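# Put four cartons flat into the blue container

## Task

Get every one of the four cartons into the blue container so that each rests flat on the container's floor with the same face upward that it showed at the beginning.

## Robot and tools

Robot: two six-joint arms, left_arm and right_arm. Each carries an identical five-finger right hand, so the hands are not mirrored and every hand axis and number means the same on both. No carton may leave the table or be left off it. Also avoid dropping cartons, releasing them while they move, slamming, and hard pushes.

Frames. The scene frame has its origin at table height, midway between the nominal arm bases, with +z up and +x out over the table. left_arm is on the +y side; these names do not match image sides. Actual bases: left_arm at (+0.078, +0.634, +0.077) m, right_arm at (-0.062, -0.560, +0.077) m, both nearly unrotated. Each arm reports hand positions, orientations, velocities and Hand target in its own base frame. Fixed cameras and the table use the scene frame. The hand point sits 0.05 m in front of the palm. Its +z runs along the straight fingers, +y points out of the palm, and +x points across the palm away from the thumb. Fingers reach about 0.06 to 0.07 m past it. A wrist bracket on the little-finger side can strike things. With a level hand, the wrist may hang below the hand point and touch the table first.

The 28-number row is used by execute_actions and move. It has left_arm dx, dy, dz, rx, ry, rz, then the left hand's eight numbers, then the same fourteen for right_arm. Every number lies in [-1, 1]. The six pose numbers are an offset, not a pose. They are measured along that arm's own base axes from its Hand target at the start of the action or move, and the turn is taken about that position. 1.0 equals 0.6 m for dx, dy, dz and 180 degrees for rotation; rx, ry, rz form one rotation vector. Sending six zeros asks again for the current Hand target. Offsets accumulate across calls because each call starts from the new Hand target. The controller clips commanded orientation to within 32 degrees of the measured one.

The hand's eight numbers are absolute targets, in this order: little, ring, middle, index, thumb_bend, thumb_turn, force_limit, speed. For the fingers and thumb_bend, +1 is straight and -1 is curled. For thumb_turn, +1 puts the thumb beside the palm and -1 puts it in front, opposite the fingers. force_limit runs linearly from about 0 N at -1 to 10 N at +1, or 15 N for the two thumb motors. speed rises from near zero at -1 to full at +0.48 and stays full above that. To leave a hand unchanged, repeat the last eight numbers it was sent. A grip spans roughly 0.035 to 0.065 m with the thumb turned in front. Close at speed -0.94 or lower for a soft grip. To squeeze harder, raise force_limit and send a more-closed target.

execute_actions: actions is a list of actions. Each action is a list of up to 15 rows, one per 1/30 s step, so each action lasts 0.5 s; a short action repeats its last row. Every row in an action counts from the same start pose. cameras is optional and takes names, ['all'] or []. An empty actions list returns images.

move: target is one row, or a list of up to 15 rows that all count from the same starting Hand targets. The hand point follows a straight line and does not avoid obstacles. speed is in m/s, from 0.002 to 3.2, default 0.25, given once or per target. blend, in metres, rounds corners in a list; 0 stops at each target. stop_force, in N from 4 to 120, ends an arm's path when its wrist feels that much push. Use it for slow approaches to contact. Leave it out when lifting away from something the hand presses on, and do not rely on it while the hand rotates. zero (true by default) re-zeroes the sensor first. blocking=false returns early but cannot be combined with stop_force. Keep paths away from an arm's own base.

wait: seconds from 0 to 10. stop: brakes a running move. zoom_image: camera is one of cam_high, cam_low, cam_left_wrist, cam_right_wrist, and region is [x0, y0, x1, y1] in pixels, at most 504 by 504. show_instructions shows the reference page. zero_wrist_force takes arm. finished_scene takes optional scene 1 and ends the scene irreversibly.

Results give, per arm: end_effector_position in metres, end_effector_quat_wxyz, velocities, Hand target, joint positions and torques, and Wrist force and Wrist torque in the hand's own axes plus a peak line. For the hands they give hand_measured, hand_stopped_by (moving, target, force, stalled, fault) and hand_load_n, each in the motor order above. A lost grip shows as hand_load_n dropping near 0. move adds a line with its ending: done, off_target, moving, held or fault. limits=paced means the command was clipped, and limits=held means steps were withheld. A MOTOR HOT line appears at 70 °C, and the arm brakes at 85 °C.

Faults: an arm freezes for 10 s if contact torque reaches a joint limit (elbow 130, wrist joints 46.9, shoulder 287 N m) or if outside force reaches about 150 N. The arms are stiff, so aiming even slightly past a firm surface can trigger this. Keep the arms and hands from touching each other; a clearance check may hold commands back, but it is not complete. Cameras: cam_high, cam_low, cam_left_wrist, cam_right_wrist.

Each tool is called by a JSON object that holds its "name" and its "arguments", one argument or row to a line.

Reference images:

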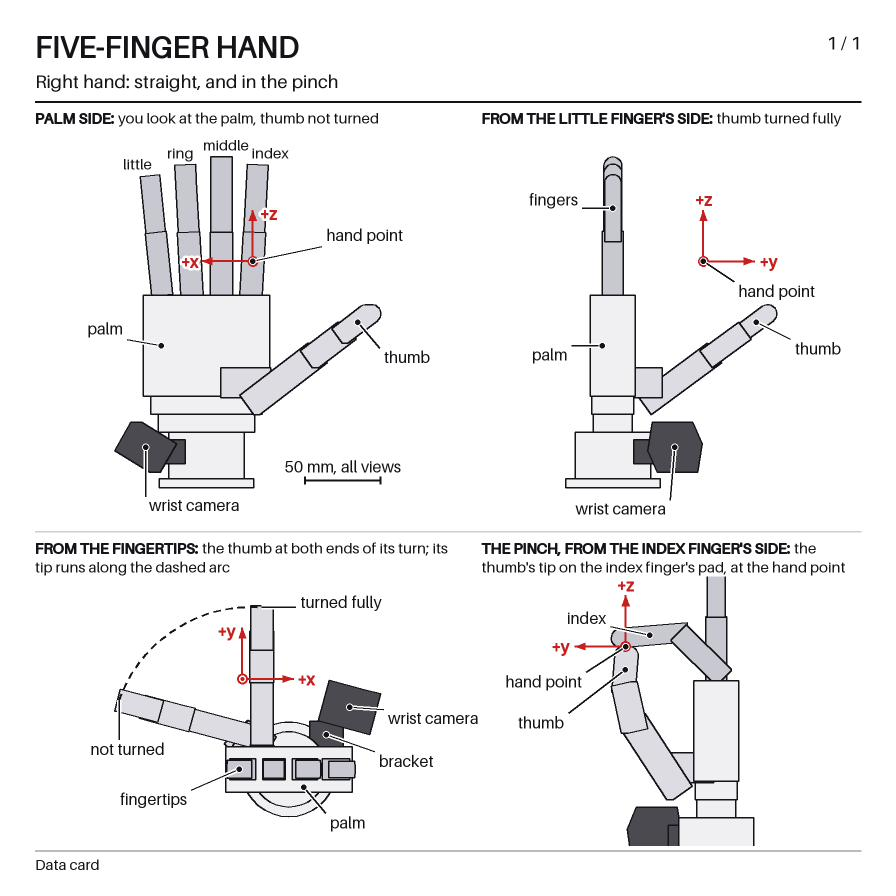

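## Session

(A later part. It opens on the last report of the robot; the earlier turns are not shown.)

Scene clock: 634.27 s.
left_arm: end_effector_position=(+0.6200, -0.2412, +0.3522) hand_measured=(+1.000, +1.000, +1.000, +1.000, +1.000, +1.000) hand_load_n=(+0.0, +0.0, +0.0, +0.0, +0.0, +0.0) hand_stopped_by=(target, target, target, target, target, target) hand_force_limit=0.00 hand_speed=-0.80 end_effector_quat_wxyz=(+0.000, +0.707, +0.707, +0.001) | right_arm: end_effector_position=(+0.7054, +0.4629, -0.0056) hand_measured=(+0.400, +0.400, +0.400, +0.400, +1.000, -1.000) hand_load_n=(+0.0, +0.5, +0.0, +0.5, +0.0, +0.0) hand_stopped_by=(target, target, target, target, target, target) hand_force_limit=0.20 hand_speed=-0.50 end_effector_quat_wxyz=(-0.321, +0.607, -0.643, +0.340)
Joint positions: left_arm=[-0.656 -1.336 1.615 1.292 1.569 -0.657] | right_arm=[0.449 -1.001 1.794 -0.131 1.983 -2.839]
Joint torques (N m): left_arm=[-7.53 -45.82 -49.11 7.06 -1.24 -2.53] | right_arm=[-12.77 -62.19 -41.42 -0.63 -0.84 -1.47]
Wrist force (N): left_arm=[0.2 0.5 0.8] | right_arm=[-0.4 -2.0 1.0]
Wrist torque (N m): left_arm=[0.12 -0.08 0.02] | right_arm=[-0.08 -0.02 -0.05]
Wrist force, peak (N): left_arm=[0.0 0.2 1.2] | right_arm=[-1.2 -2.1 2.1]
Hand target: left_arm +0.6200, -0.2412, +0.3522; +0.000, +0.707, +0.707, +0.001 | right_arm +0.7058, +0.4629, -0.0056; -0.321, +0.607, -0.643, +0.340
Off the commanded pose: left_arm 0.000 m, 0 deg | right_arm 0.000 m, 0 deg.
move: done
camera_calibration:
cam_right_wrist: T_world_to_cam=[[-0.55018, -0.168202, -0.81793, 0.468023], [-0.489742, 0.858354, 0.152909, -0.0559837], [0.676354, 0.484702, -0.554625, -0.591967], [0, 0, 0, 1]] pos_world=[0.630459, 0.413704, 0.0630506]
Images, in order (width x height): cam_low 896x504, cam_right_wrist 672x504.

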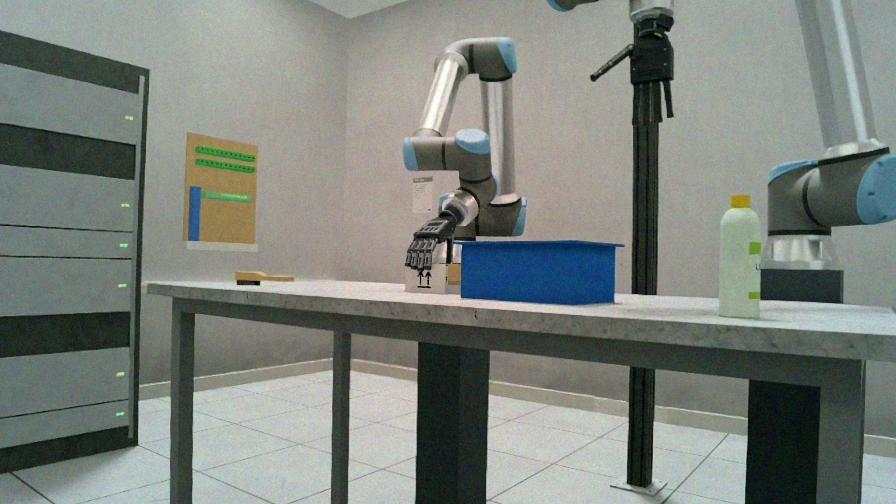

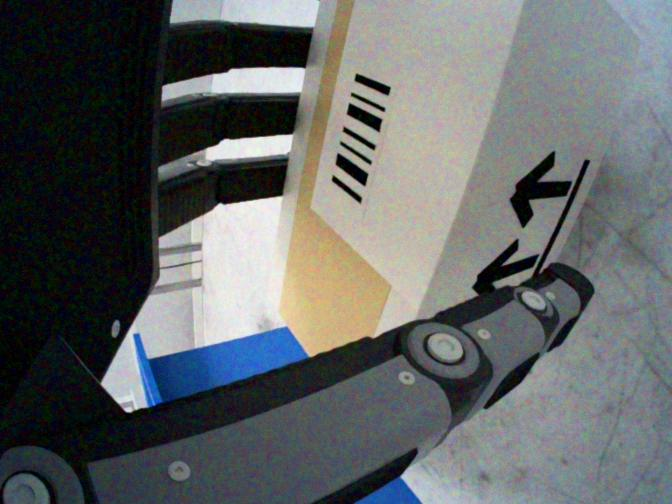

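{"name": "move", "arguments": {
  "target": [0,0,0,0,0,0,1,1,1,1,1,1,0,-0.8,0,0,0,0,0,0,0.4,0.4,0.4,0.4,0.1,-1,-0.1,-0.85],
  "cameras": ["cam_low","cam_right_wrist"]
}}

{"name": "zoom_image", "arguments": {
  "camera": "cam_low",
  "region": [400, 200, 520, 310]
}}

Scene clock: 641.97 s.
left_arm: end_effector_position=(+0.6200, -0.2412, +0.3522) hand_measured=(+1.000, +1.000, +1.000, +1.000, +1.000, +1.000) hand_load_n=(+0.0, +0.0, +0.0, +0.0, +0.0, +0.0) hand_stopped_by=(target, target, target, target, target, target) hand_force_limit=0.00 hand_speed=-0.80 end_effector_quat_wxyz=(+0.000, +0.707, +0.707, +0.001) | right_arm: end_effector_position=(+0.7058, +0.4629, -0.0056) hand_measured=(+0.400, +0.400, +0.400, +0.400, +0.662, -1.000) hand_load_n=(+0.5, +1.5, +1.0, +2.0, +6.5, +1.0) hand_stopped_by=(target, target, target, target, force, target) hand_force_limit=-0.10 hand_speed=-0.85 end_effector_quat_wxyz=(-0.321, +0.607, -0.643, +0.340)
Joint positions: left_arm=[-0.656 -1.336 1.615 1.292 1.569 -0.657] | right_arm=[0.449 -1 1.793 -0.131 1.983 -2.839]
Joint torques (N m): left_arm=[-5.84 -46.81 -48.36 7.07 -1.35 -2.71] | right_arm=[-17.35 -64.98 -40.72 1.99 -1.7 -1.92]
Wrist force (N): left_arm=[0.0 0.4 0.6] | right_arm=[-0.6 1.9 2.6]
Wrist torque (N m): left_arm=[0.10 -0.04 0.00] | right_arm=[-0.11 -0.07 0.03]
Wrist force, peak (N): left_arm=[0.5 0.9 0.9] | right_arm=[-0.6 1.9 2.6]
Hand target: left_arm +0.6200, -0.2412, +0.3522; +0.000, +0.707, +0.707, +0.001 | right_arm +0.7058, +0.4629, -0.0056; -0.321, +0.607, -0.643, +0.340
Off the commanded pose: left_arm 0.000 m, 0 deg | right_arm 0.000 m, 0 deg.
move: done
camera_calibration:
cam_right_wrist: T_world_to_cam=[[-0.55005, -0.168176, -0.818023, 0.468156], [-0.489807, 0.85832, 0.152893, -0.0557312], [0.676413, 0.484772, -0.554492, -0.592312], [0, 0, 0, 1]] pos_world=[0.630858, 0.413704, 0.0630509]
Images, in order (width x height): cam_low 896x504, cam_right_wrist 672x504.

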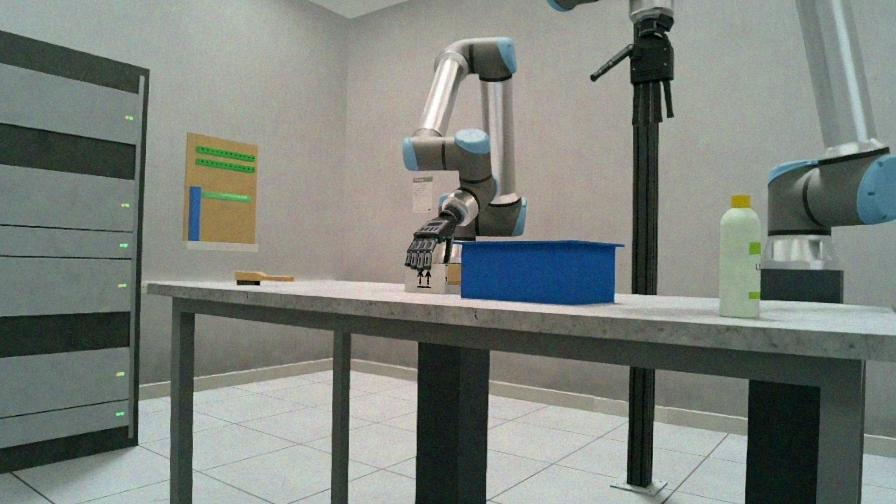

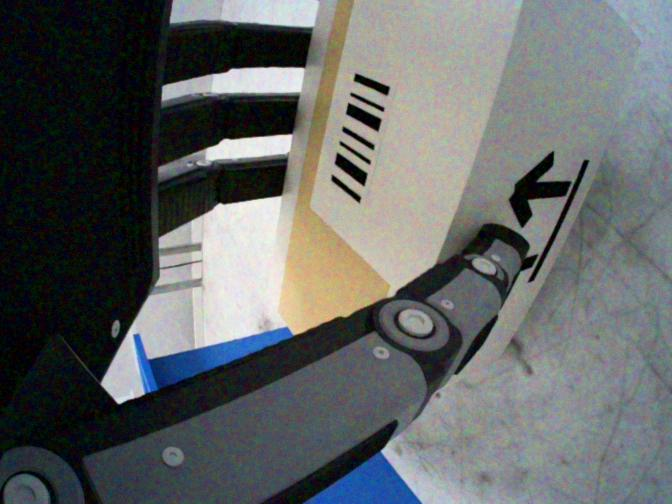

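Scaled by 4.200.

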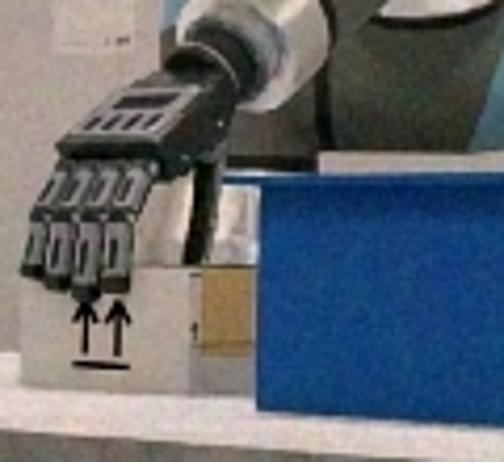

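{"name": "move", "arguments": {
  "target": [0,0,0,0,0,0,1,1,1,1,1,1,0,-0.8,0,0,0.04,0,0,0,0.4,0.4,0.4,0.4,0.1,-1,-0.1,-0.85],
  "speed": 0.04,
  "cameras": ["cam_low","cam_right_wrist"]
}}

{"name": "zoom_image", "arguments": {
  "camera": "cam_low",
  "region": [400, 200, 520, 310]
}}

Scene clock: 649.07 s.
left_arm: end_effector_position=(+0.6200, -0.2412, +0.3522) hand_measured=(+1.000, +1.000, +1.000, +1.000, +1.000, +1.000) hand_load_n=(+0.0, +0.0, +0.0, +0.0, +0.0, +0.0) hand_stopped_by=(target, target, target, target, target, target) hand_force_limit=0.00 hand_speed=-0.80 end_effector_quat_wxyz=(+0.000, +0.707, +0.707, +0.001) | right_arm: end_effector_position=(+0.7058, +0.4629, +0.0187) hand_measured=(+0.400, +0.400, +0.400, +0.400, +0.662, -1.000) hand_load_n=(+0.0, +1.0, +1.0, +2.0, +6.5, +1.5) hand_stopped_by=(target, target, target, target, force, target) hand_force_limit=-0.10 hand_speed=-0.85 end_effector_quat_wxyz=(-0.321, +0.607, -0.643, +0.340)
Joint positions: left_arm=[-0.656 -1.336 1.615 1.292 1.569 -0.657] | right_arm=[0.449 -1.029 1.785 -0.094 1.983 -2.839]
Joint torques (N m): left_arm=[-6.27 -46.22 -47.69 7.03 -1.26 -2.61] | right_arm=[-12.94 -64.68 -31.62 -1.3 0.52 -1.61]
Wrist force (N): left_arm=[-0.1 -0.2 0.7] | right_arm=[-1.0 1.8 2.7]
Wrist torque (N m): left_arm=[0.02 -0.04 -0.03] | right_arm=[-0.16 -0.02 0.01]
Wrist force, peak (N): left_arm=[0.2 0.3 1.3] | right_arm=[-0.8 2.8 2.9]
Hand target: left_arm +0.6200, -0.2412, +0.3522; +0.000, +0.707, +0.707, +0.001 | right_arm +0.7058, +0.4629, +0.0184; -0.321, +0.607, -0.643, +0.340
Off the commanded pose: left_arm 0.000 m, 0 deg | right_arm 0.000 m, 0 deg.
move: done
camera_calibration:
cam_right_wrist: T_world_to_cam=[[-0.549901, -0.16807, -0.818145, 0.487907], [-0.489795, 0.858329, 0.152882, -0.0594567], [0.676542, 0.484793, -0.554316, -0.578942], [0, 0, 0, 1]] pos_world=[0.630858, 0.413704, 0.0873514]
Images, in order (width x height): cam_low 896x504, cam_right_wrist 672x504.

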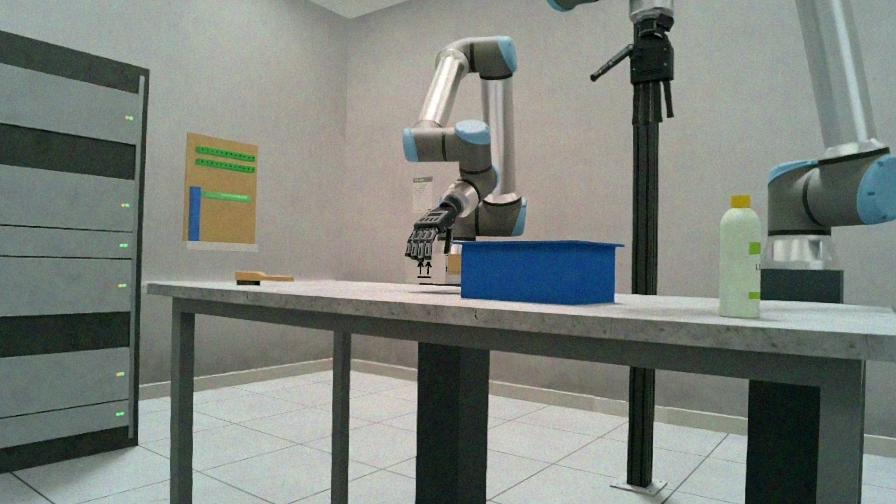

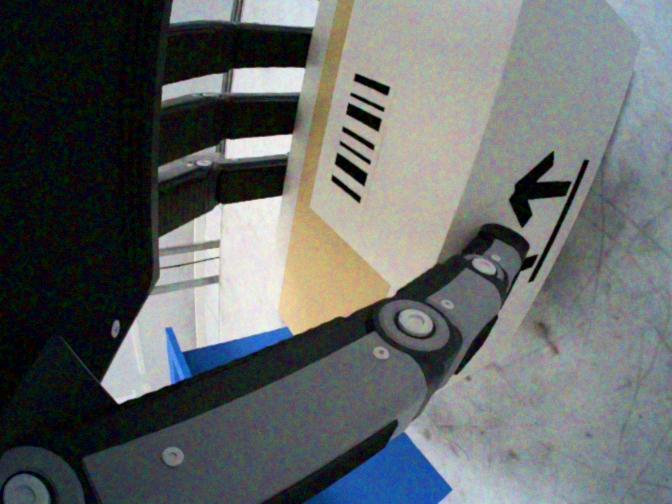

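Scaled by 4.200.

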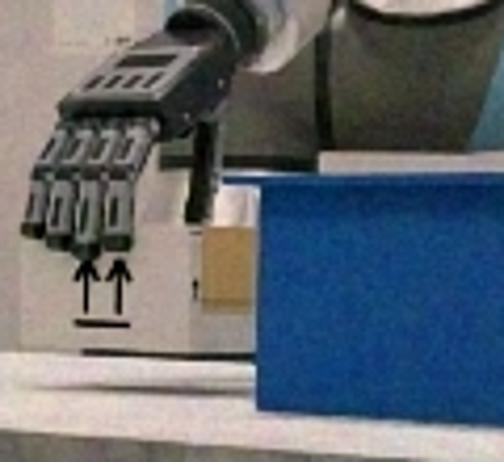

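{"name": "move", "arguments": {
  "target": [
    [0,0,0,0,0,0,1,1,1,1,1,1,0,-0.8,0,0,0.2193,0,0,0,0.4,0.4,0.4,0.4,0.1,-1,-0.1,-0.85],
    [0,0,0,0,0,0,1,1,1,1,1,1,0,-0.8,0.14,0.4422,0.2193,0,0,0,0.4,0.4,0.4,0.4,0.1,-1,-0.1,-0.85]
  ],
  "speed": 0.15,
  "blend": 0.03,
  "cameras": ["all"]
}}

{"name": "zoom_image", "arguments": {
  "camera": "cam_left_wrist",
  "region": [230, 220, 450, 420]
}}

Scene clock: 660.83 s.
left_arm: end_effector_position=(+0.6200, -0.2412, +0.3522) hand_measured=(+1.000, +1.000, +1.000, +1.000, +1.000, +1.000) hand_load_n=(+0.5, +0.0, +0.0, +0.0, +0.0, +0.0) hand_stopped_by=(target, target, target, target, target, target) hand_force_limit=0.00 hand_speed=-0.80 end_effector_quat_wxyz=(+0.000, +0.707, +0.707, +0.001) | right_arm: end_effector_position=(+0.7897, +0.7283, +0.1500) hand_measured=(+0.400, +0.400, +0.400, +0.400, +0.662, -1.000) hand_load_n=(+0.5, +1.0, +1.0, +2.0, +6.5, +1.5) hand_stopped_by=(target, target, target, target, force, target) hand_force_limit=-0.10 hand_speed=-0.85 end_effector_quat_wxyz=(-0.321, +0.607, -0.643, +0.340)
Joint positions: left_arm=[-0.656 -1.336 1.615 1.292 1.569 -0.657] | right_arm=[0.678 -0.756 1.045 0.454 2.158 -2.671]
Joint torques (N m): left_arm=[-5.1 -46.72 -48.12 7.02 -1.2 -2.63] | right_arm=[-14.49 -99.58 -39.97 0.75 -1.28 -2.35]
Wrist force (N): left_arm=[0.4 0.2 0.7] | right_arm=[-0.7 2.1 2.7]
Wrist torque (N m): left_arm=[0.09 -0.11 0.03] | right_arm=[-0.09 -0.07 0.16]
Wrist force, peak (N): left_arm=[0.4 0.3 1.3] | right_arm=[-0.8 4.0 3.8]
Hand target: left_arm +0.6200, -0.2412, +0.3522; +0.000, +0.707, +0.707, +0.001 | right_arm +0.7898, +0.7282, +0.1500; -0.321, +0.607, -0.643, +0.340
Off the commanded pose: left_arm 0.000 m, 0 deg | right_arm 0.000 m, 0 deg.
move: done
camera_calibration:
cam_left_wrist: T_world_to_cam=[[0.976129, 0.217183, -0.00171842, -0.542812], [0.192735, -0.862547, 0.467831, -0.485684], [0.100122, -0.456994, -0.883817, 0.25369], [0, 0, 0, 1]] pos_world=[0.598063, -0.185101, 0.450501]
cam_right_wrist: T_world_to_cam=[[-0.549994, -0.168136, -0.818069, 0.686166], [-0.489818, 0.858312, 0.152901, -0.266214], [0.676451, 0.484799, -0.554423, -0.691502], [0, 0, 0, 1]] pos_world=[0.714758, 0.679104, 0.218651]

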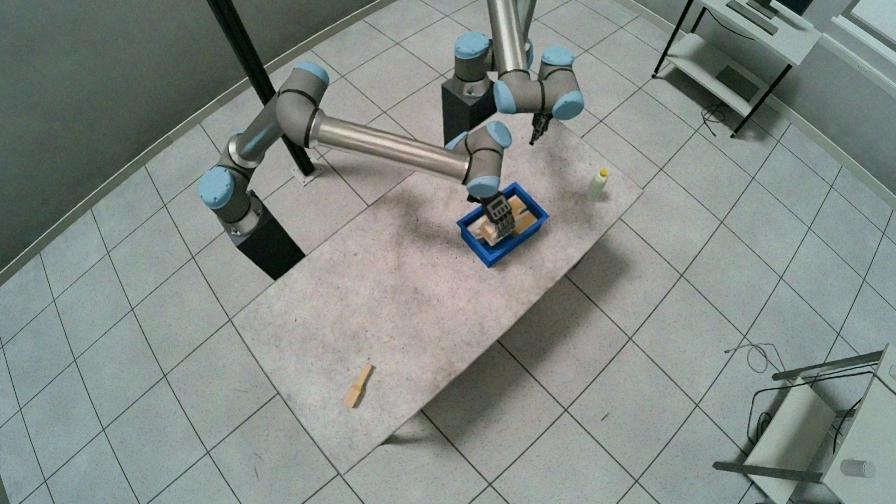

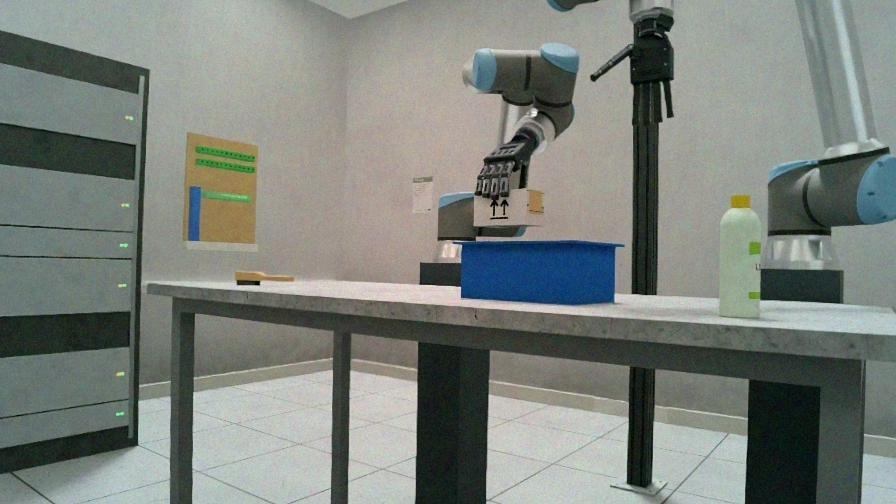

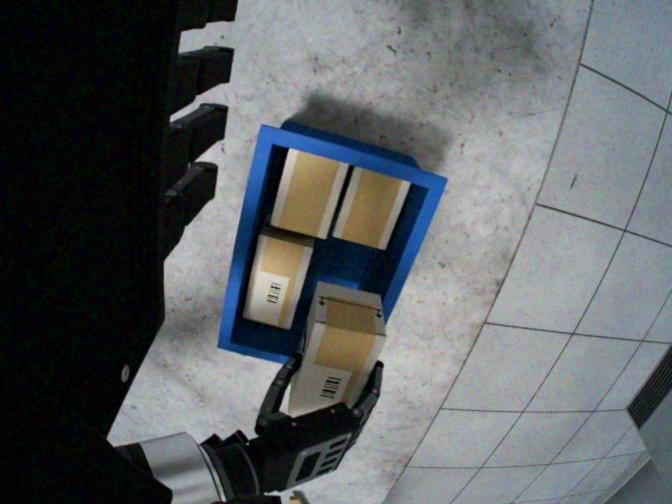

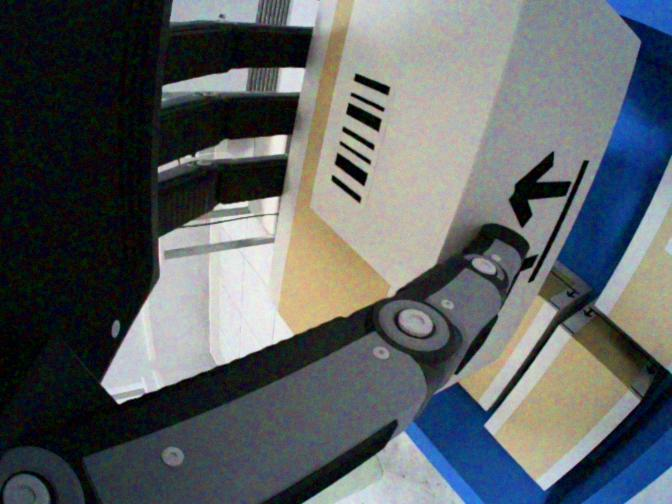

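Scaled by 2.291 from the camera's 672x504 image, which has a finer 960x720 frame.

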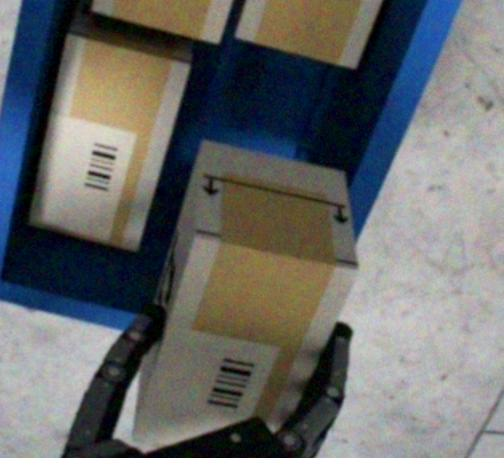

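{"name": "move", "arguments": {
  "target": [0,0,0,0,0,0,1,1,1,1,1,1,0,-0.8,0.0092,0,-0.12,0,0,0,0.4,0.4,0.4,0.4,0.1,-1,-0.1,-0.85],
  "speed": 0.08,
  "cameras": ["cam_left_wrist","cam_high","cam_right_wrist"]
}}

{"name": "zoom_image", "arguments": {
  "camera": "cam_left_wrist",
  "region": [230, 200, 430, 400]
}}

Scene clock: 686.80 s.
left_arm: end_effector_position=(+0.6200, -0.2412, +0.3522) hand_measured=(+1.000, +1.000, +1.000, +1.000, +1.000, +1.000) hand_load_n=(+0.0, +0.0, +0.0, +0.0, +0.0, +0.0) hand_stopped_by=(target, target, target, target, target, target) hand_force_limit=0.00 hand_speed=-0.80 end_effector_quat_wxyz=(+0.000, +0.707, +0.707, +0.001) | right_arm: end_effector_position=(+0.7952, +0.7281, +0.0776) hand_measured=(+0.400, +0.400, +0.400, +0.400, +0.662, -1.000) hand_load_n=(+0.0, +1.0, +1.0, +2.0, +7.0, +1.0) hand_stopped_by=(target, target, target, target, force, target) hand_force_limit=-0.10 hand_speed=-0.85 end_effector_quat_wxyz=(-0.321, +0.607, -0.643, +0.340) end_effector_velocity=(-0.001, +0.000, +0.003) end_effector_angular_velocity=(+0.000, +0.002, +0.000)
Joint positions: left_arm=[-0.656 -1.336 1.615 1.292 1.569 -0.657] | right_arm=[0.674 -0.706 1.086 0.362 2.155 -2.674]
Joint velocities: left_arm=[within noise] | right_arm=[0.001 -0.003 -0.001 0.006 0 0.001]
Joint torques (N m): left_arm=[-4.91 -47.36 -48.07 6.93 -1.17 -2.83] | right_arm=[-9.38 -119.6 -52.12 3.26 -0.76 -2.34]
Wrist force (N): left_arm=[0.1 0.2 0.6] | right_arm=[-0.5 2.0 2.8]
Wrist torque (N m): left_arm=[0.08 -0.06 0.00] | right_arm=[-0.12 -0.10 0.37]
Wrist force, peak (N): left_arm=[0.5 0.7 1.2] | right_arm=[-0.2 2.8 3.9]
Hand target: left_arm +0.6200, -0.2412, +0.3522; +0.000, +0.707, +0.707, +0.001 | right_arm +0.7953, +0.7282, +0.0780; -0.321, +0.607, -0.643, +0.340
Off the commanded pose: left_arm 0.000 m, 0 deg | right_arm 0.000 m, 0 deg.
move: done
camera_calibration:
cam_left_wrist: T_world_to_cam=[[0.976129, 0.217183, -0.00171842, -0.542812], [0.192735, -0.862547, 0.467831, -0.485684], [0.100122, -0.456994, -0.883817, 0.25369], [0, 0, 0, 1]] pos_world=[0.598063, -0.185101, 0.450501]
cam_right_wrist: T_world_to_cam=[[-0.550309, -0.168371, -0.817809, 0.630277], [-0.489731, 0.858376, 0.15282, -0.252373], [0.676258, 0.484604, -0.554828, -0.734937], [0, 0, 0, 1]] pos_world=[0.720259, 0.678905, 0.14625]
Images, in order (width x height): cam_high 896x504, cam_left_wrist 672x504, cam_right_wrist 672x504.

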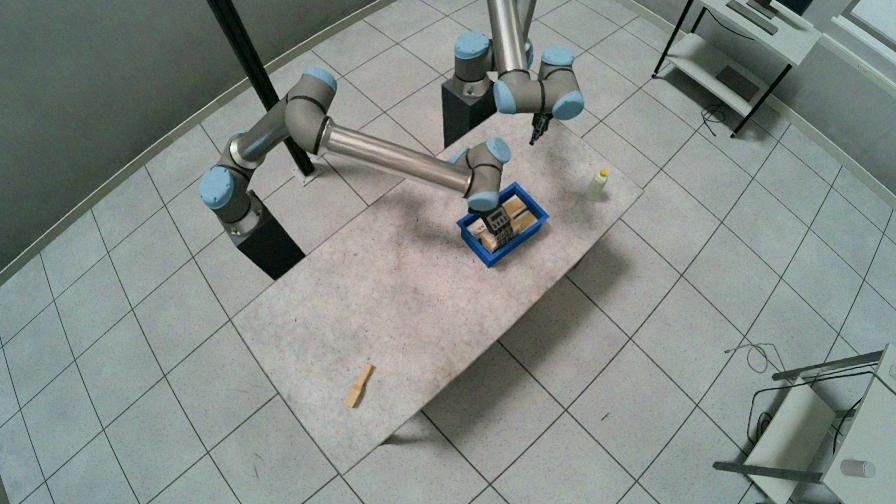

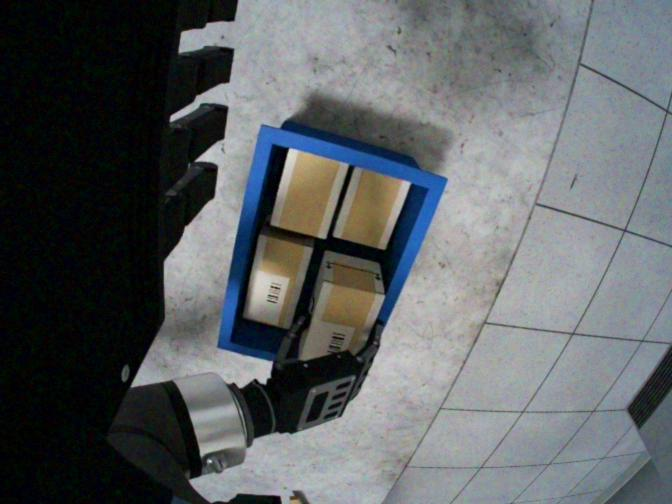

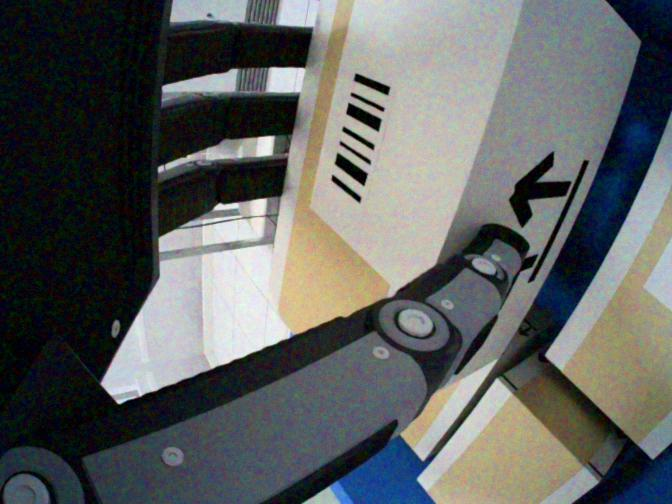

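Scaled by 2.520 from the camera's 672x504 image, which has a finer 960x720 frame.

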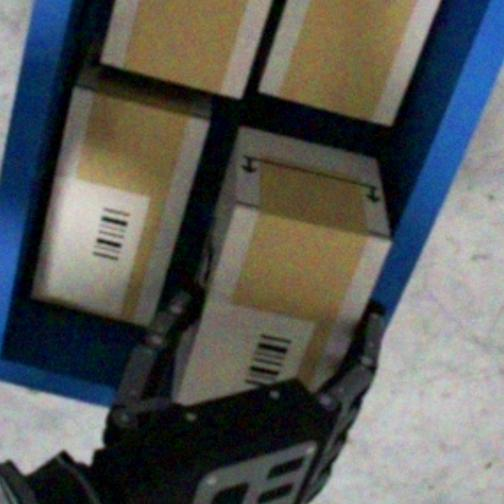

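{"name": "move", "arguments": {
  "target": [0,0,0,0,0,0,1,1,1,1,1,1,0,-0.8,0,0,-0.1,0,0,0,0.4,0.4,0.4,0.4,0.1,-1,-0.1,-0.85],
  "speed": 0.05,
  "stop_force": 5
}}

{"name": "move", "arguments": {
  "target": [0,0,0,0,0,0,1,1,1,1,1,1,0,-0.8,0,0,-0.04,0,0,0,0.4,0.4,0.4,0.4,0.1,-1,-0.1,-0.85],
  "speed": 0.02,
  "stop_force": 4,
  "cameras": ["cam_left_wrist","cam_high","cam_right_wrist"]
}}

{"name": "zoom_image", "arguments": {
  "camera": "cam_left_wrist",
  "region": [230, 180, 430, 380]
}}

Scene clock: 703.07 s.
left_arm: end_effector_position=(+0.6200, -0.2412, +0.3522) hand_measured=(+1.000, +1.000, +1.000, +1.000, +1.000, +1.000) hand_load_n=(+0.0, +0.0, +0.0, +0.0, -0.5, +0.0) hand_stopped_by=(target, target, target, target, target, target) hand_force_limit=0.00 hand_speed=-0.80 end_effector_quat_wxyz=(+0.000, +0.707, +0.707, +0.001) | right_arm: end_effector_position=(+0.7953, +0.7282, +0.0620) hand_measured=(+0.400, +0.400, +0.400, +0.400, +0.662, -1.000) hand_load_n=(+0.0, +1.5, +1.5, +2.0, +6.5, +1.5) hand_stopped_by=(target, target, target, target, force, target) hand_force_limit=-0.10 hand_speed=-0.85 end_effector_quat_wxyz=(-0.321, +0.607, -0.643, +0.340)
Joint positions: left_arm=[-0.656 -1.336 1.615 1.292 1.569 -0.657] | right_arm=[0.674 -0.695 1.095 0.342 2.155 -2.674]
Joint torques (N m): left_arm=[-4.28 -47.23 -47.89 7.18 -0.96 -2.67] | right_arm=[10.42 -93.64 -50.29 -0.6 -1.35 0.44]
Wrist force (N): left_arm=[-0.2 0.4 0.8] | right_arm=[-1.0 0.0 0.5]
Wrist torque (N m): left_arm=[0.11 -0.01 -0.01] | right_arm=[0.09 -0.11 0.33]
Wrist force, peak (N): left_arm=[0.8 0.4 1.2] | right_arm=[0.1 -12.9 -16.7]
Hand target: left_arm +0.6200, -0.2412, +0.3522; +0.000, +0.707, +0.707, +0.001 | right_arm +0.7953, +0.7282, +0.0619; -0.321, +0.607, -0.643, +0.340 (not the last commanded pose)
Off the commanded pose: left_arm 0.000 m, 0 deg | right_arm 0.044 m, 0 deg.
move: contact (right_arm)

Scene clock: 704.30 s.
left_arm: end_effector_position=(+0.6200, -0.2412, +0.3522) hand_measured=(+1.000, +1.000, +1.000, +1.000, +1.000, +1.000) hand_load_n=(+0.0, -0.5, +0.0, +0.0, +0.0, +0.0) hand_stopped_by=(target, target, target, target, target, target) hand_force_limit=0.00 hand_speed=-0.80 end_effector_quat_wxyz=(+0.000, +0.707, +0.707, +0.001) | right_arm: end_effector_position=(+0.7954, +0.7283, +0.0614) hand_measured=(+0.400, +0.400, +0.400, +0.400, +0.662, -1.000) hand_load_n=(+0.0, +1.5, +1.0, +2.0, +6.5, +1.0) hand_stopped_by=(target, target, target, target, force, target) hand_force_limit=-0.10 hand_speed=-0.85 end_effector_quat_wxyz=(-0.321, +0.607, -0.643, +0.340)
Joint positions: left_arm=[-0.656 -1.336 1.615 1.292 1.569 -0.657] | right_arm=[0.674 -0.694 1.095 0.341 2.155 -2.674]
Joint torques (N m): left_arm=[-3.95 -47.84 -47.98 7.12 -1.11 -2.71] | right_arm=[9.12 -112.27 -49.37 3.21 -1.12 0.62]
Wrist force (N): left_arm=[0.2 0.1 0.9] | right_arm=[-0.1 -2.1 -3.2]
Wrist torque (N m): left_arm=[0.06 -0.08 0.01] | right_arm=[0.34 0.03 0.30]
Wrist force, peak (N): left_arm=[0.3 0.3 1.1] | right_arm=[0.3 -6.3 -7.8]
Hand target: left_arm +0.6200, -0.2412, +0.3522; +0.000, +0.707, +0.707, +0.001 | right_arm +0.7954, +0.7283, +0.0614; -0.321, +0.607, -0.643, +0.340 (not the last commanded pose)
Off the commanded pose: left_arm 0.000 m, 0 deg | right_arm 0.023 m, 0 deg.
move: contact (right_arm)
camera_calibration:
cam_left_wrist: T_world_to_cam=[[0.976129, 0.217183, -0.00171842, -0.542812], [0.192735, -0.862547, 0.467831, -0.485684], [0.100122, -0.456994, -0.883817, 0.25369], [0, 0, 0, 1]] pos_world=[0.598063, -0.185101, 0.450501]
cam_right_wrist: T_world_to_cam=[[-0.549741, -0.167958, -0.818276, 0.616544], [-0.489842, 0.858296, 0.152918, -0.249848], [0.676639, 0.484891, -0.554113, -0.744717], [0, 0, 0, 1]] pos_world=[0.720457, 0.679103, 0.130052]
Images, in order (width x height): cam_high 896x504, cam_left_wrist 672x504, cam_right_wrist 672x504.

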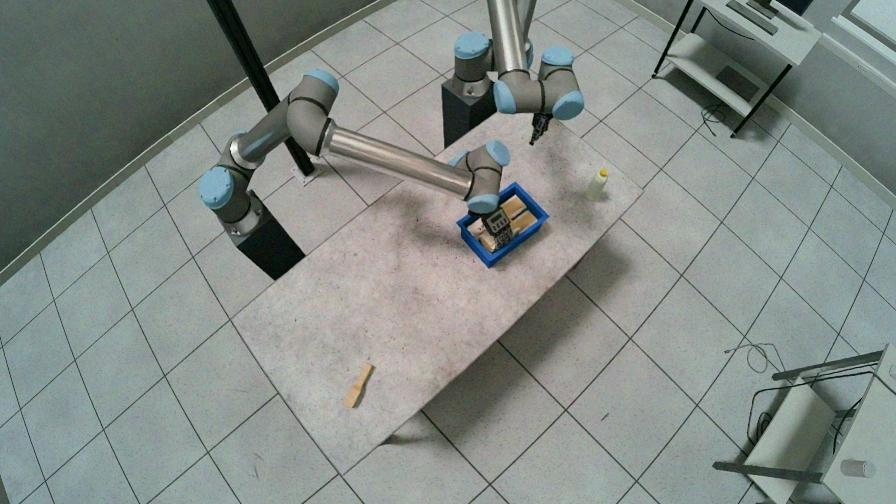

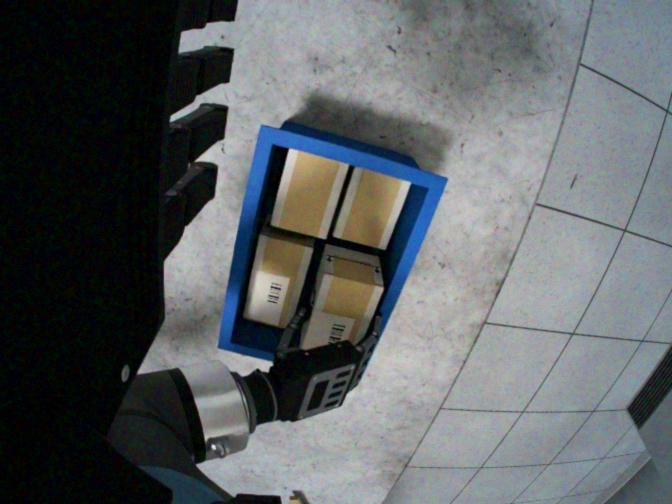

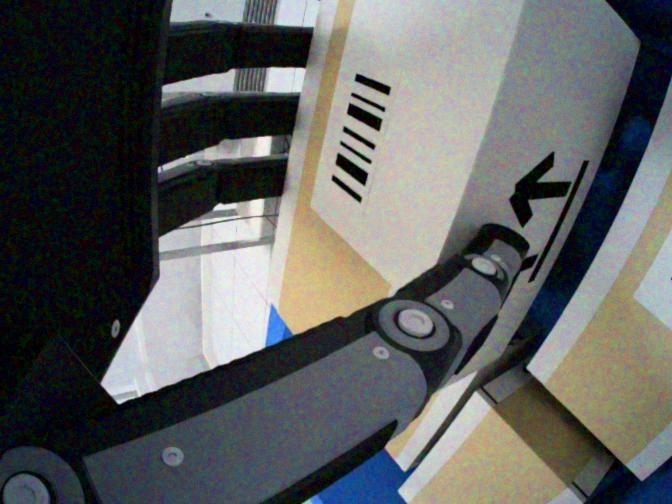

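Scaled by 2.520 from the camera's 672x504 image, which has a finer 960x720 frame.

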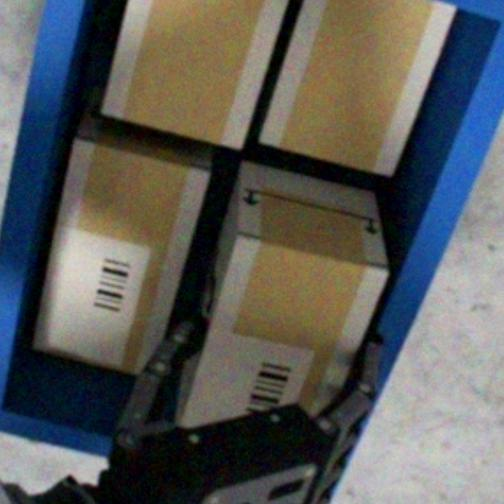

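{"name": "move", "arguments": {
  "target": [
    [0,0,0,0,0,0,1,1,1,1,1,1,0,-0.8,0,0,0.0167,0,0,0,0.4,0.4,0.4,0.4,0.1,-1,-0.1,-0.85],
    [0,0,0,0,0,0,1,1,1,1,1,1,0,-0.8,-0.0135,0.0008,0.0167,0,0,0,0.4,0.4,0.4,0.4,0.1,-1,-0.1,-0.85]
  ],
  "speed": 0.05
}}

{"name": "move", "arguments": {
  "target": [0,0,0,0,0,0,1,1,1,1,1,1,0,-0.8,0,0,-0.09,0,0,0,0.4,0.4,0.4,0.4,0.1,-1,-0.1,-0.85],
  "speed": 0.03,
  "stop_force": 4,
  "cameras": ["cam_left_wrist","cam_high","cam_right_wrist"]
}}

{"name": "zoom_image", "arguments": {
  "camera": "cam_left_wrist",
  "region": [230, 180, 430, 380]
}}

Scene clock: 742.73 s.
left_arm: end_effector_position=(+0.6200, -0.2412, +0.3522) hand_measured=(+1.000, +1.000, +1.000, +1.000, +1.000, +1.000) hand_load_n=(+0.0, +0.0, +0.0, +0.0, +0.0, +0.0) hand_stopped_by=(target, target, target, target, target, target) hand_force_limit=0.00 hand_speed=-0.80 end_effector_quat_wxyz=(+0.000, +0.707, +0.707, +0.001) | right_arm: end_effector_position=(+0.7871, +0.7289, +0.0715) hand_measured=(+0.400, +0.400, +0.400, +0.400, +0.662, -1.000) hand_load_n=(+0.0, +1.5, +1.0, +2.5, +6.0, +1.0) hand_stopped_by=(target, target, target, target, force, target) hand_force_limit=-0.10 hand_speed=-0.85 end_effector_quat_wxyz=(-0.321, +0.607, -0.643, +0.340)
Joint positions: left_arm=[-0.656 -1.336 1.615 1.292 1.569 -0.657] | right_arm=[0.68 -0.71 1.105 0.348 2.159 -2.669]
Joint torques (N m): left_arm=[-3.51 -48.56 -48.1 7.12 -1.12 -2.76] | right_arm=[-15.33 -93.09 -52.94 2.48 -0.44 -2.06]
Wrist force (N): left_arm=[0.2 0.1 0.5] | right_arm=[-0.5 2.5 2.8]
Wrist torque (N m): left_arm=[0.08 -0.08 0.01] | right_arm=[-0.03 -0.10 0.09]
Wrist force, peak (N): left_arm=[0.3 -0.2 1.3] | right_arm=[-0.5 -2.4 -3.5]
Hand target: left_arm +0.6200, -0.2412, +0.3522; +0.000, +0.707, +0.707, +0.001 | right_arm +0.7873, +0.7288, +0.0715; -0.321, +0.607, -0.643, +0.340
Off the commanded pose: left_arm 0.000 m, 0 deg | right_arm 0.000 m, 0 deg.
move: done

Scene clock: 746.00 s.
left_arm: end_effector_position=(+0.6200, -0.2412, +0.3522) hand_measured=(+1.000, +1.000, +1.000, +1.000, +1.000, +1.000) hand_load_n=(+0.0, +0.0, +0.0, +0.0, +0.0, +0.0) hand_stopped_by=(target, target, target, target, target, target) hand_force_limit=0.00 hand_speed=-0.80 end_effector_quat_wxyz=(+0.000, +0.707, +0.707, +0.001) | right_arm: end_effector_position=(+0.7873, +0.7288, +0.0175) hand_measured=(+0.400, +0.400, +0.400, +0.400, +0.662, -1.000) hand_load_n=(+0.5, +1.0, +1.0, +2.0, +6.5, +1.5) hand_stopped_by=(target, target, target, target, force, target) hand_force_limit=-0.10 hand_speed=-0.85 end_effector_quat_wxyz=(-0.321, +0.607, -0.643, +0.340)
Joint positions: left_arm=[-0.656 -1.336 1.615 1.292 1.569 -0.657] | right_arm=[0.68 -0.669 1.131 0.282 2.159 -2.669]
Joint torques (N m): left_arm=[-3.18 -48.88 -48.1 7.02 -1.04 -2.66] | right_arm=[-14.13 -119.22 -50.47 3.39 -1.1 -2.19]
Wrist force (N): left_arm=[0.1 0.0 1.0] | right_arm=[-0.5 2.0 2.5]
Wrist torque (N m): left_arm=[0.03 -0.07 0.00] | right_arm=[-0.09 -0.09 0.12]
Wrist force, peak (N): left_arm=[0.5 0.2 1.3] | right_arm=[-0.3 3.1 2.8]
Hand target: left_arm +0.6200, -0.2412, +0.3522; +0.000, +0.707, +0.707, +0.001 | right_arm +0.7873, +0.7288, +0.0175; -0.321, +0.607, -0.643, +0.340
Off the commanded pose: left_arm 0.000 m, 0 deg | right_arm 0.000 m, 0 deg.
move: done
camera_calibration:
cam_left_wrist: T_world_to_cam=[[0.976129, 0.217183, -0.00171842, -0.542812], [0.192735, -0.862547, 0.467831, -0.485684], [0.100122, -0.456994, -0.883817, 0.25369], [0, 0, 0, 1]] pos_world=[0.598063, -0.185101, 0.450501]
cam_right_wrist: T_world_to_cam=[[-0.549741, -0.167958, -0.818276, 0.576171], [-0.489842, 0.858296, 0.152918, -0.247517], [0.676639, 0.484891, -0.554113, -0.763859], [0, 0, 0, 1]] pos_world=[0.712357, 0.679603, 0.086052]
Images, in order (width x height): cam_high 896x504, cam_left_wrist 672x504, cam_right_wrist 672x504.

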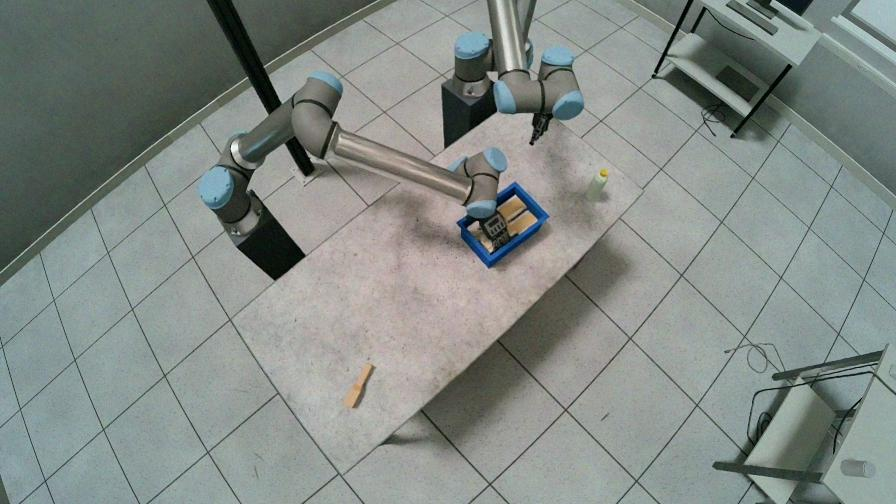

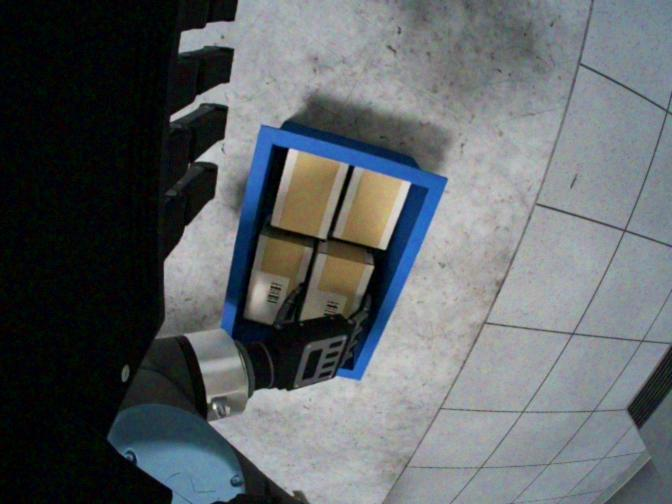

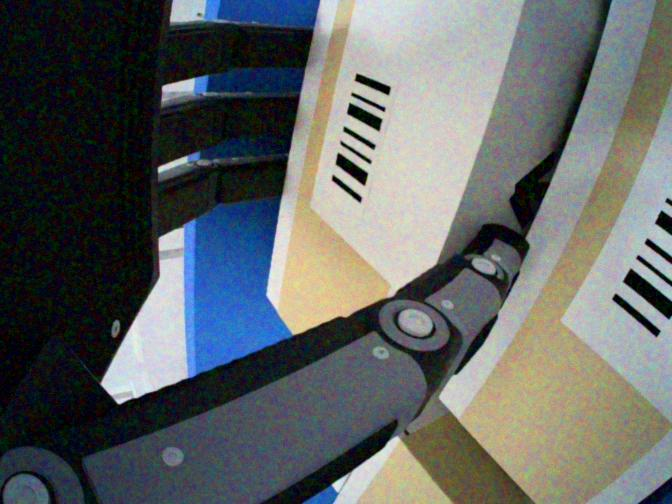

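Scaled by 2.520 from the camera's 672x504 image, which has a finer 960x720 frame.

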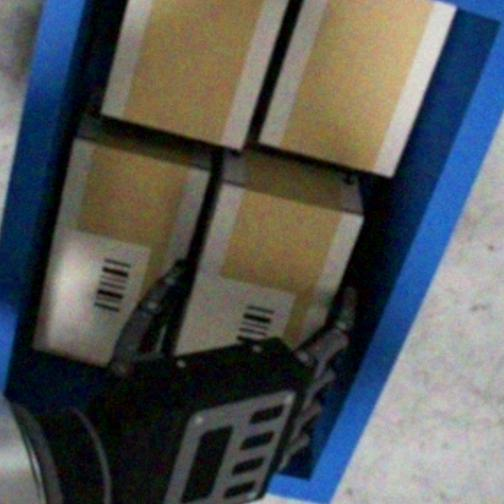

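{"name": "move", "arguments": {
  "target": [0,0,0,0,0,0,1,1,1,1,1,1,0,-0.8,-0.02,0.0012,0,0,0,0,0.4,0.4,0.4,0.4,0.1,-1,-0.1,-0.85],
  "speed": 0.015,
  "stop_force": 4.5,
  "cameras": ["cam_left_wrist","cam_right_wrist"]
}}

{"name": "zoom_image", "arguments": {
  "camera": "cam_left_wrist",
  "region": [230, 180, 430, 380]
}}

Scene clock: 774.27 s.
left_arm: end_effector_position=(+0.6200, -0.2412, +0.3522) hand_measured=(+1.000, +1.000, +1.000, +1.000, +1.000, +1.000) hand_load_n=(+0.0, +0.0, +0.0, +0.0, +0.0, +0.0) hand_stopped_by=(target, target, target, target, target, target) hand_force_limit=0.00 hand_speed=-0.80 end_effector_quat_wxyz=(+0.000, +0.707, +0.707, +0.001) | right_arm: end_effector_position=(+0.7753, +0.7295, +0.0175) hand_measured=(+0.400, +0.400, +0.400, +0.400, +0.660, -1.000) hand_load_n=(+0.0, +0.0, +3.0, +0.0, +0.0, +0.0) hand_stopped_by=(target, target, target, target, force, target) hand_force_limit=-0.10 hand_speed=-0.85 end_effector_quat_wxyz=(-0.321, +0.607, -0.643, +0.340)
Joint positions: left_arm=[-0.656 -1.336 1.615 1.292 1.569 -0.657] | right_arm=[0.689 -0.679 1.152 0.275 2.166 -2.661]
Joint torques (N m): left_arm=[-2.55 -48.44 -47.3 7 -1.07 -2.83] | right_arm=[-12.07 -86.28 -46.33 3.81 -1.74 -1.16]
Wrist force (N): left_arm=[0.0 0.3 0.6] | right_arm=[-1.2 -3.8 0.9]
Wrist torque (N m): left_arm=[0.10 -0.04 0.00] | right_arm=[0.16 -0.02 -0.05]
Wrist force, peak (N): left_arm=[0.3 0.6 1.3] | right_arm=[-1.4 -3.9 1.3]
Hand target: left_arm +0.6200, -0.2412, +0.3522; +0.000, +0.707, +0.707, +0.001 | right_arm +0.7753, +0.7295, +0.0175; -0.321, +0.607, -0.643, +0.340
Off the commanded pose: left_arm 0.000 m, 0 deg | right_arm 0.000 m, 0 deg.
move: done
camera_calibration:
cam_left_wrist: T_world_to_cam=[[0.976129, 0.217183, -0.00171842, -0.542812], [0.192735, -0.862547, 0.467831, -0.485684], [0.100122, -0.456994, -0.883817, 0.25369], [0, 0, 0, 1]] pos_world=[0.598063, -0.185101, 0.450501]
cam_right_wrist: T_world_to_cam=[[-0.549685, -0.167918, -0.818321, 0.56963], [-0.489852, 0.858288, 0.152926, -0.253984], [0.676676, 0.484917, -0.554044, -0.756129], [0, 0, 0, 1]] pos_world=[0.700357, 0.680303, 0.0860521]
Images, in order (width x height): cam_left_wrist 672x504, cam_right_wrist 672x504.

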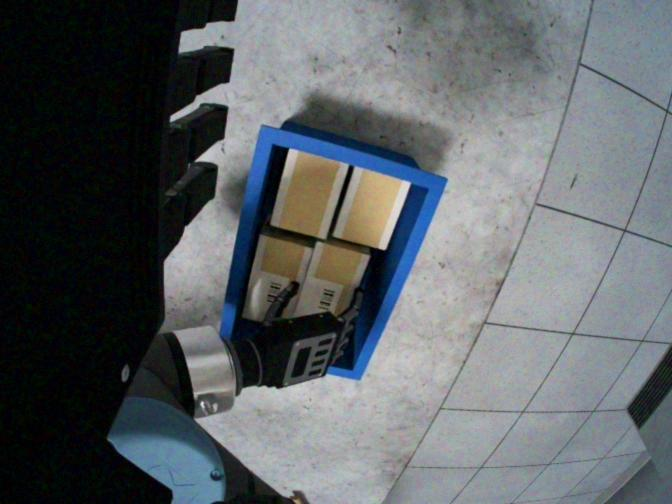

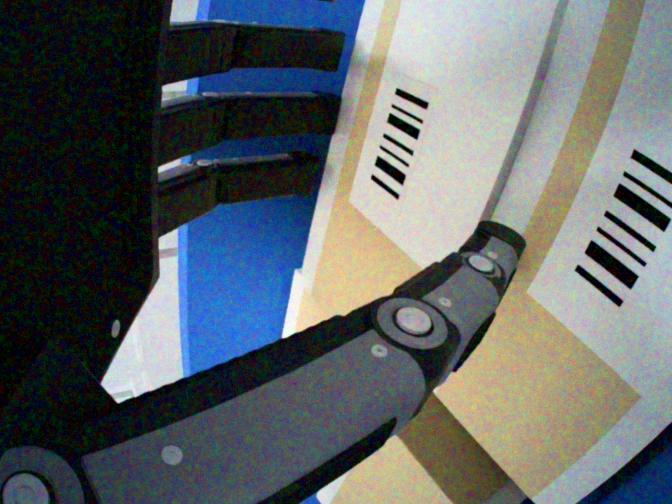

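Scaled by 2.520 from the camera's 672x504 image, which has a finer 960x720 frame.

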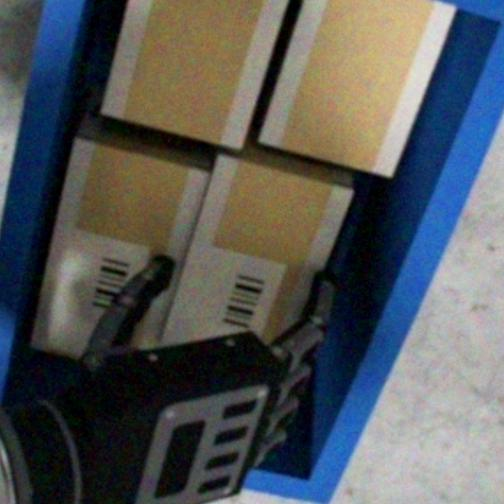

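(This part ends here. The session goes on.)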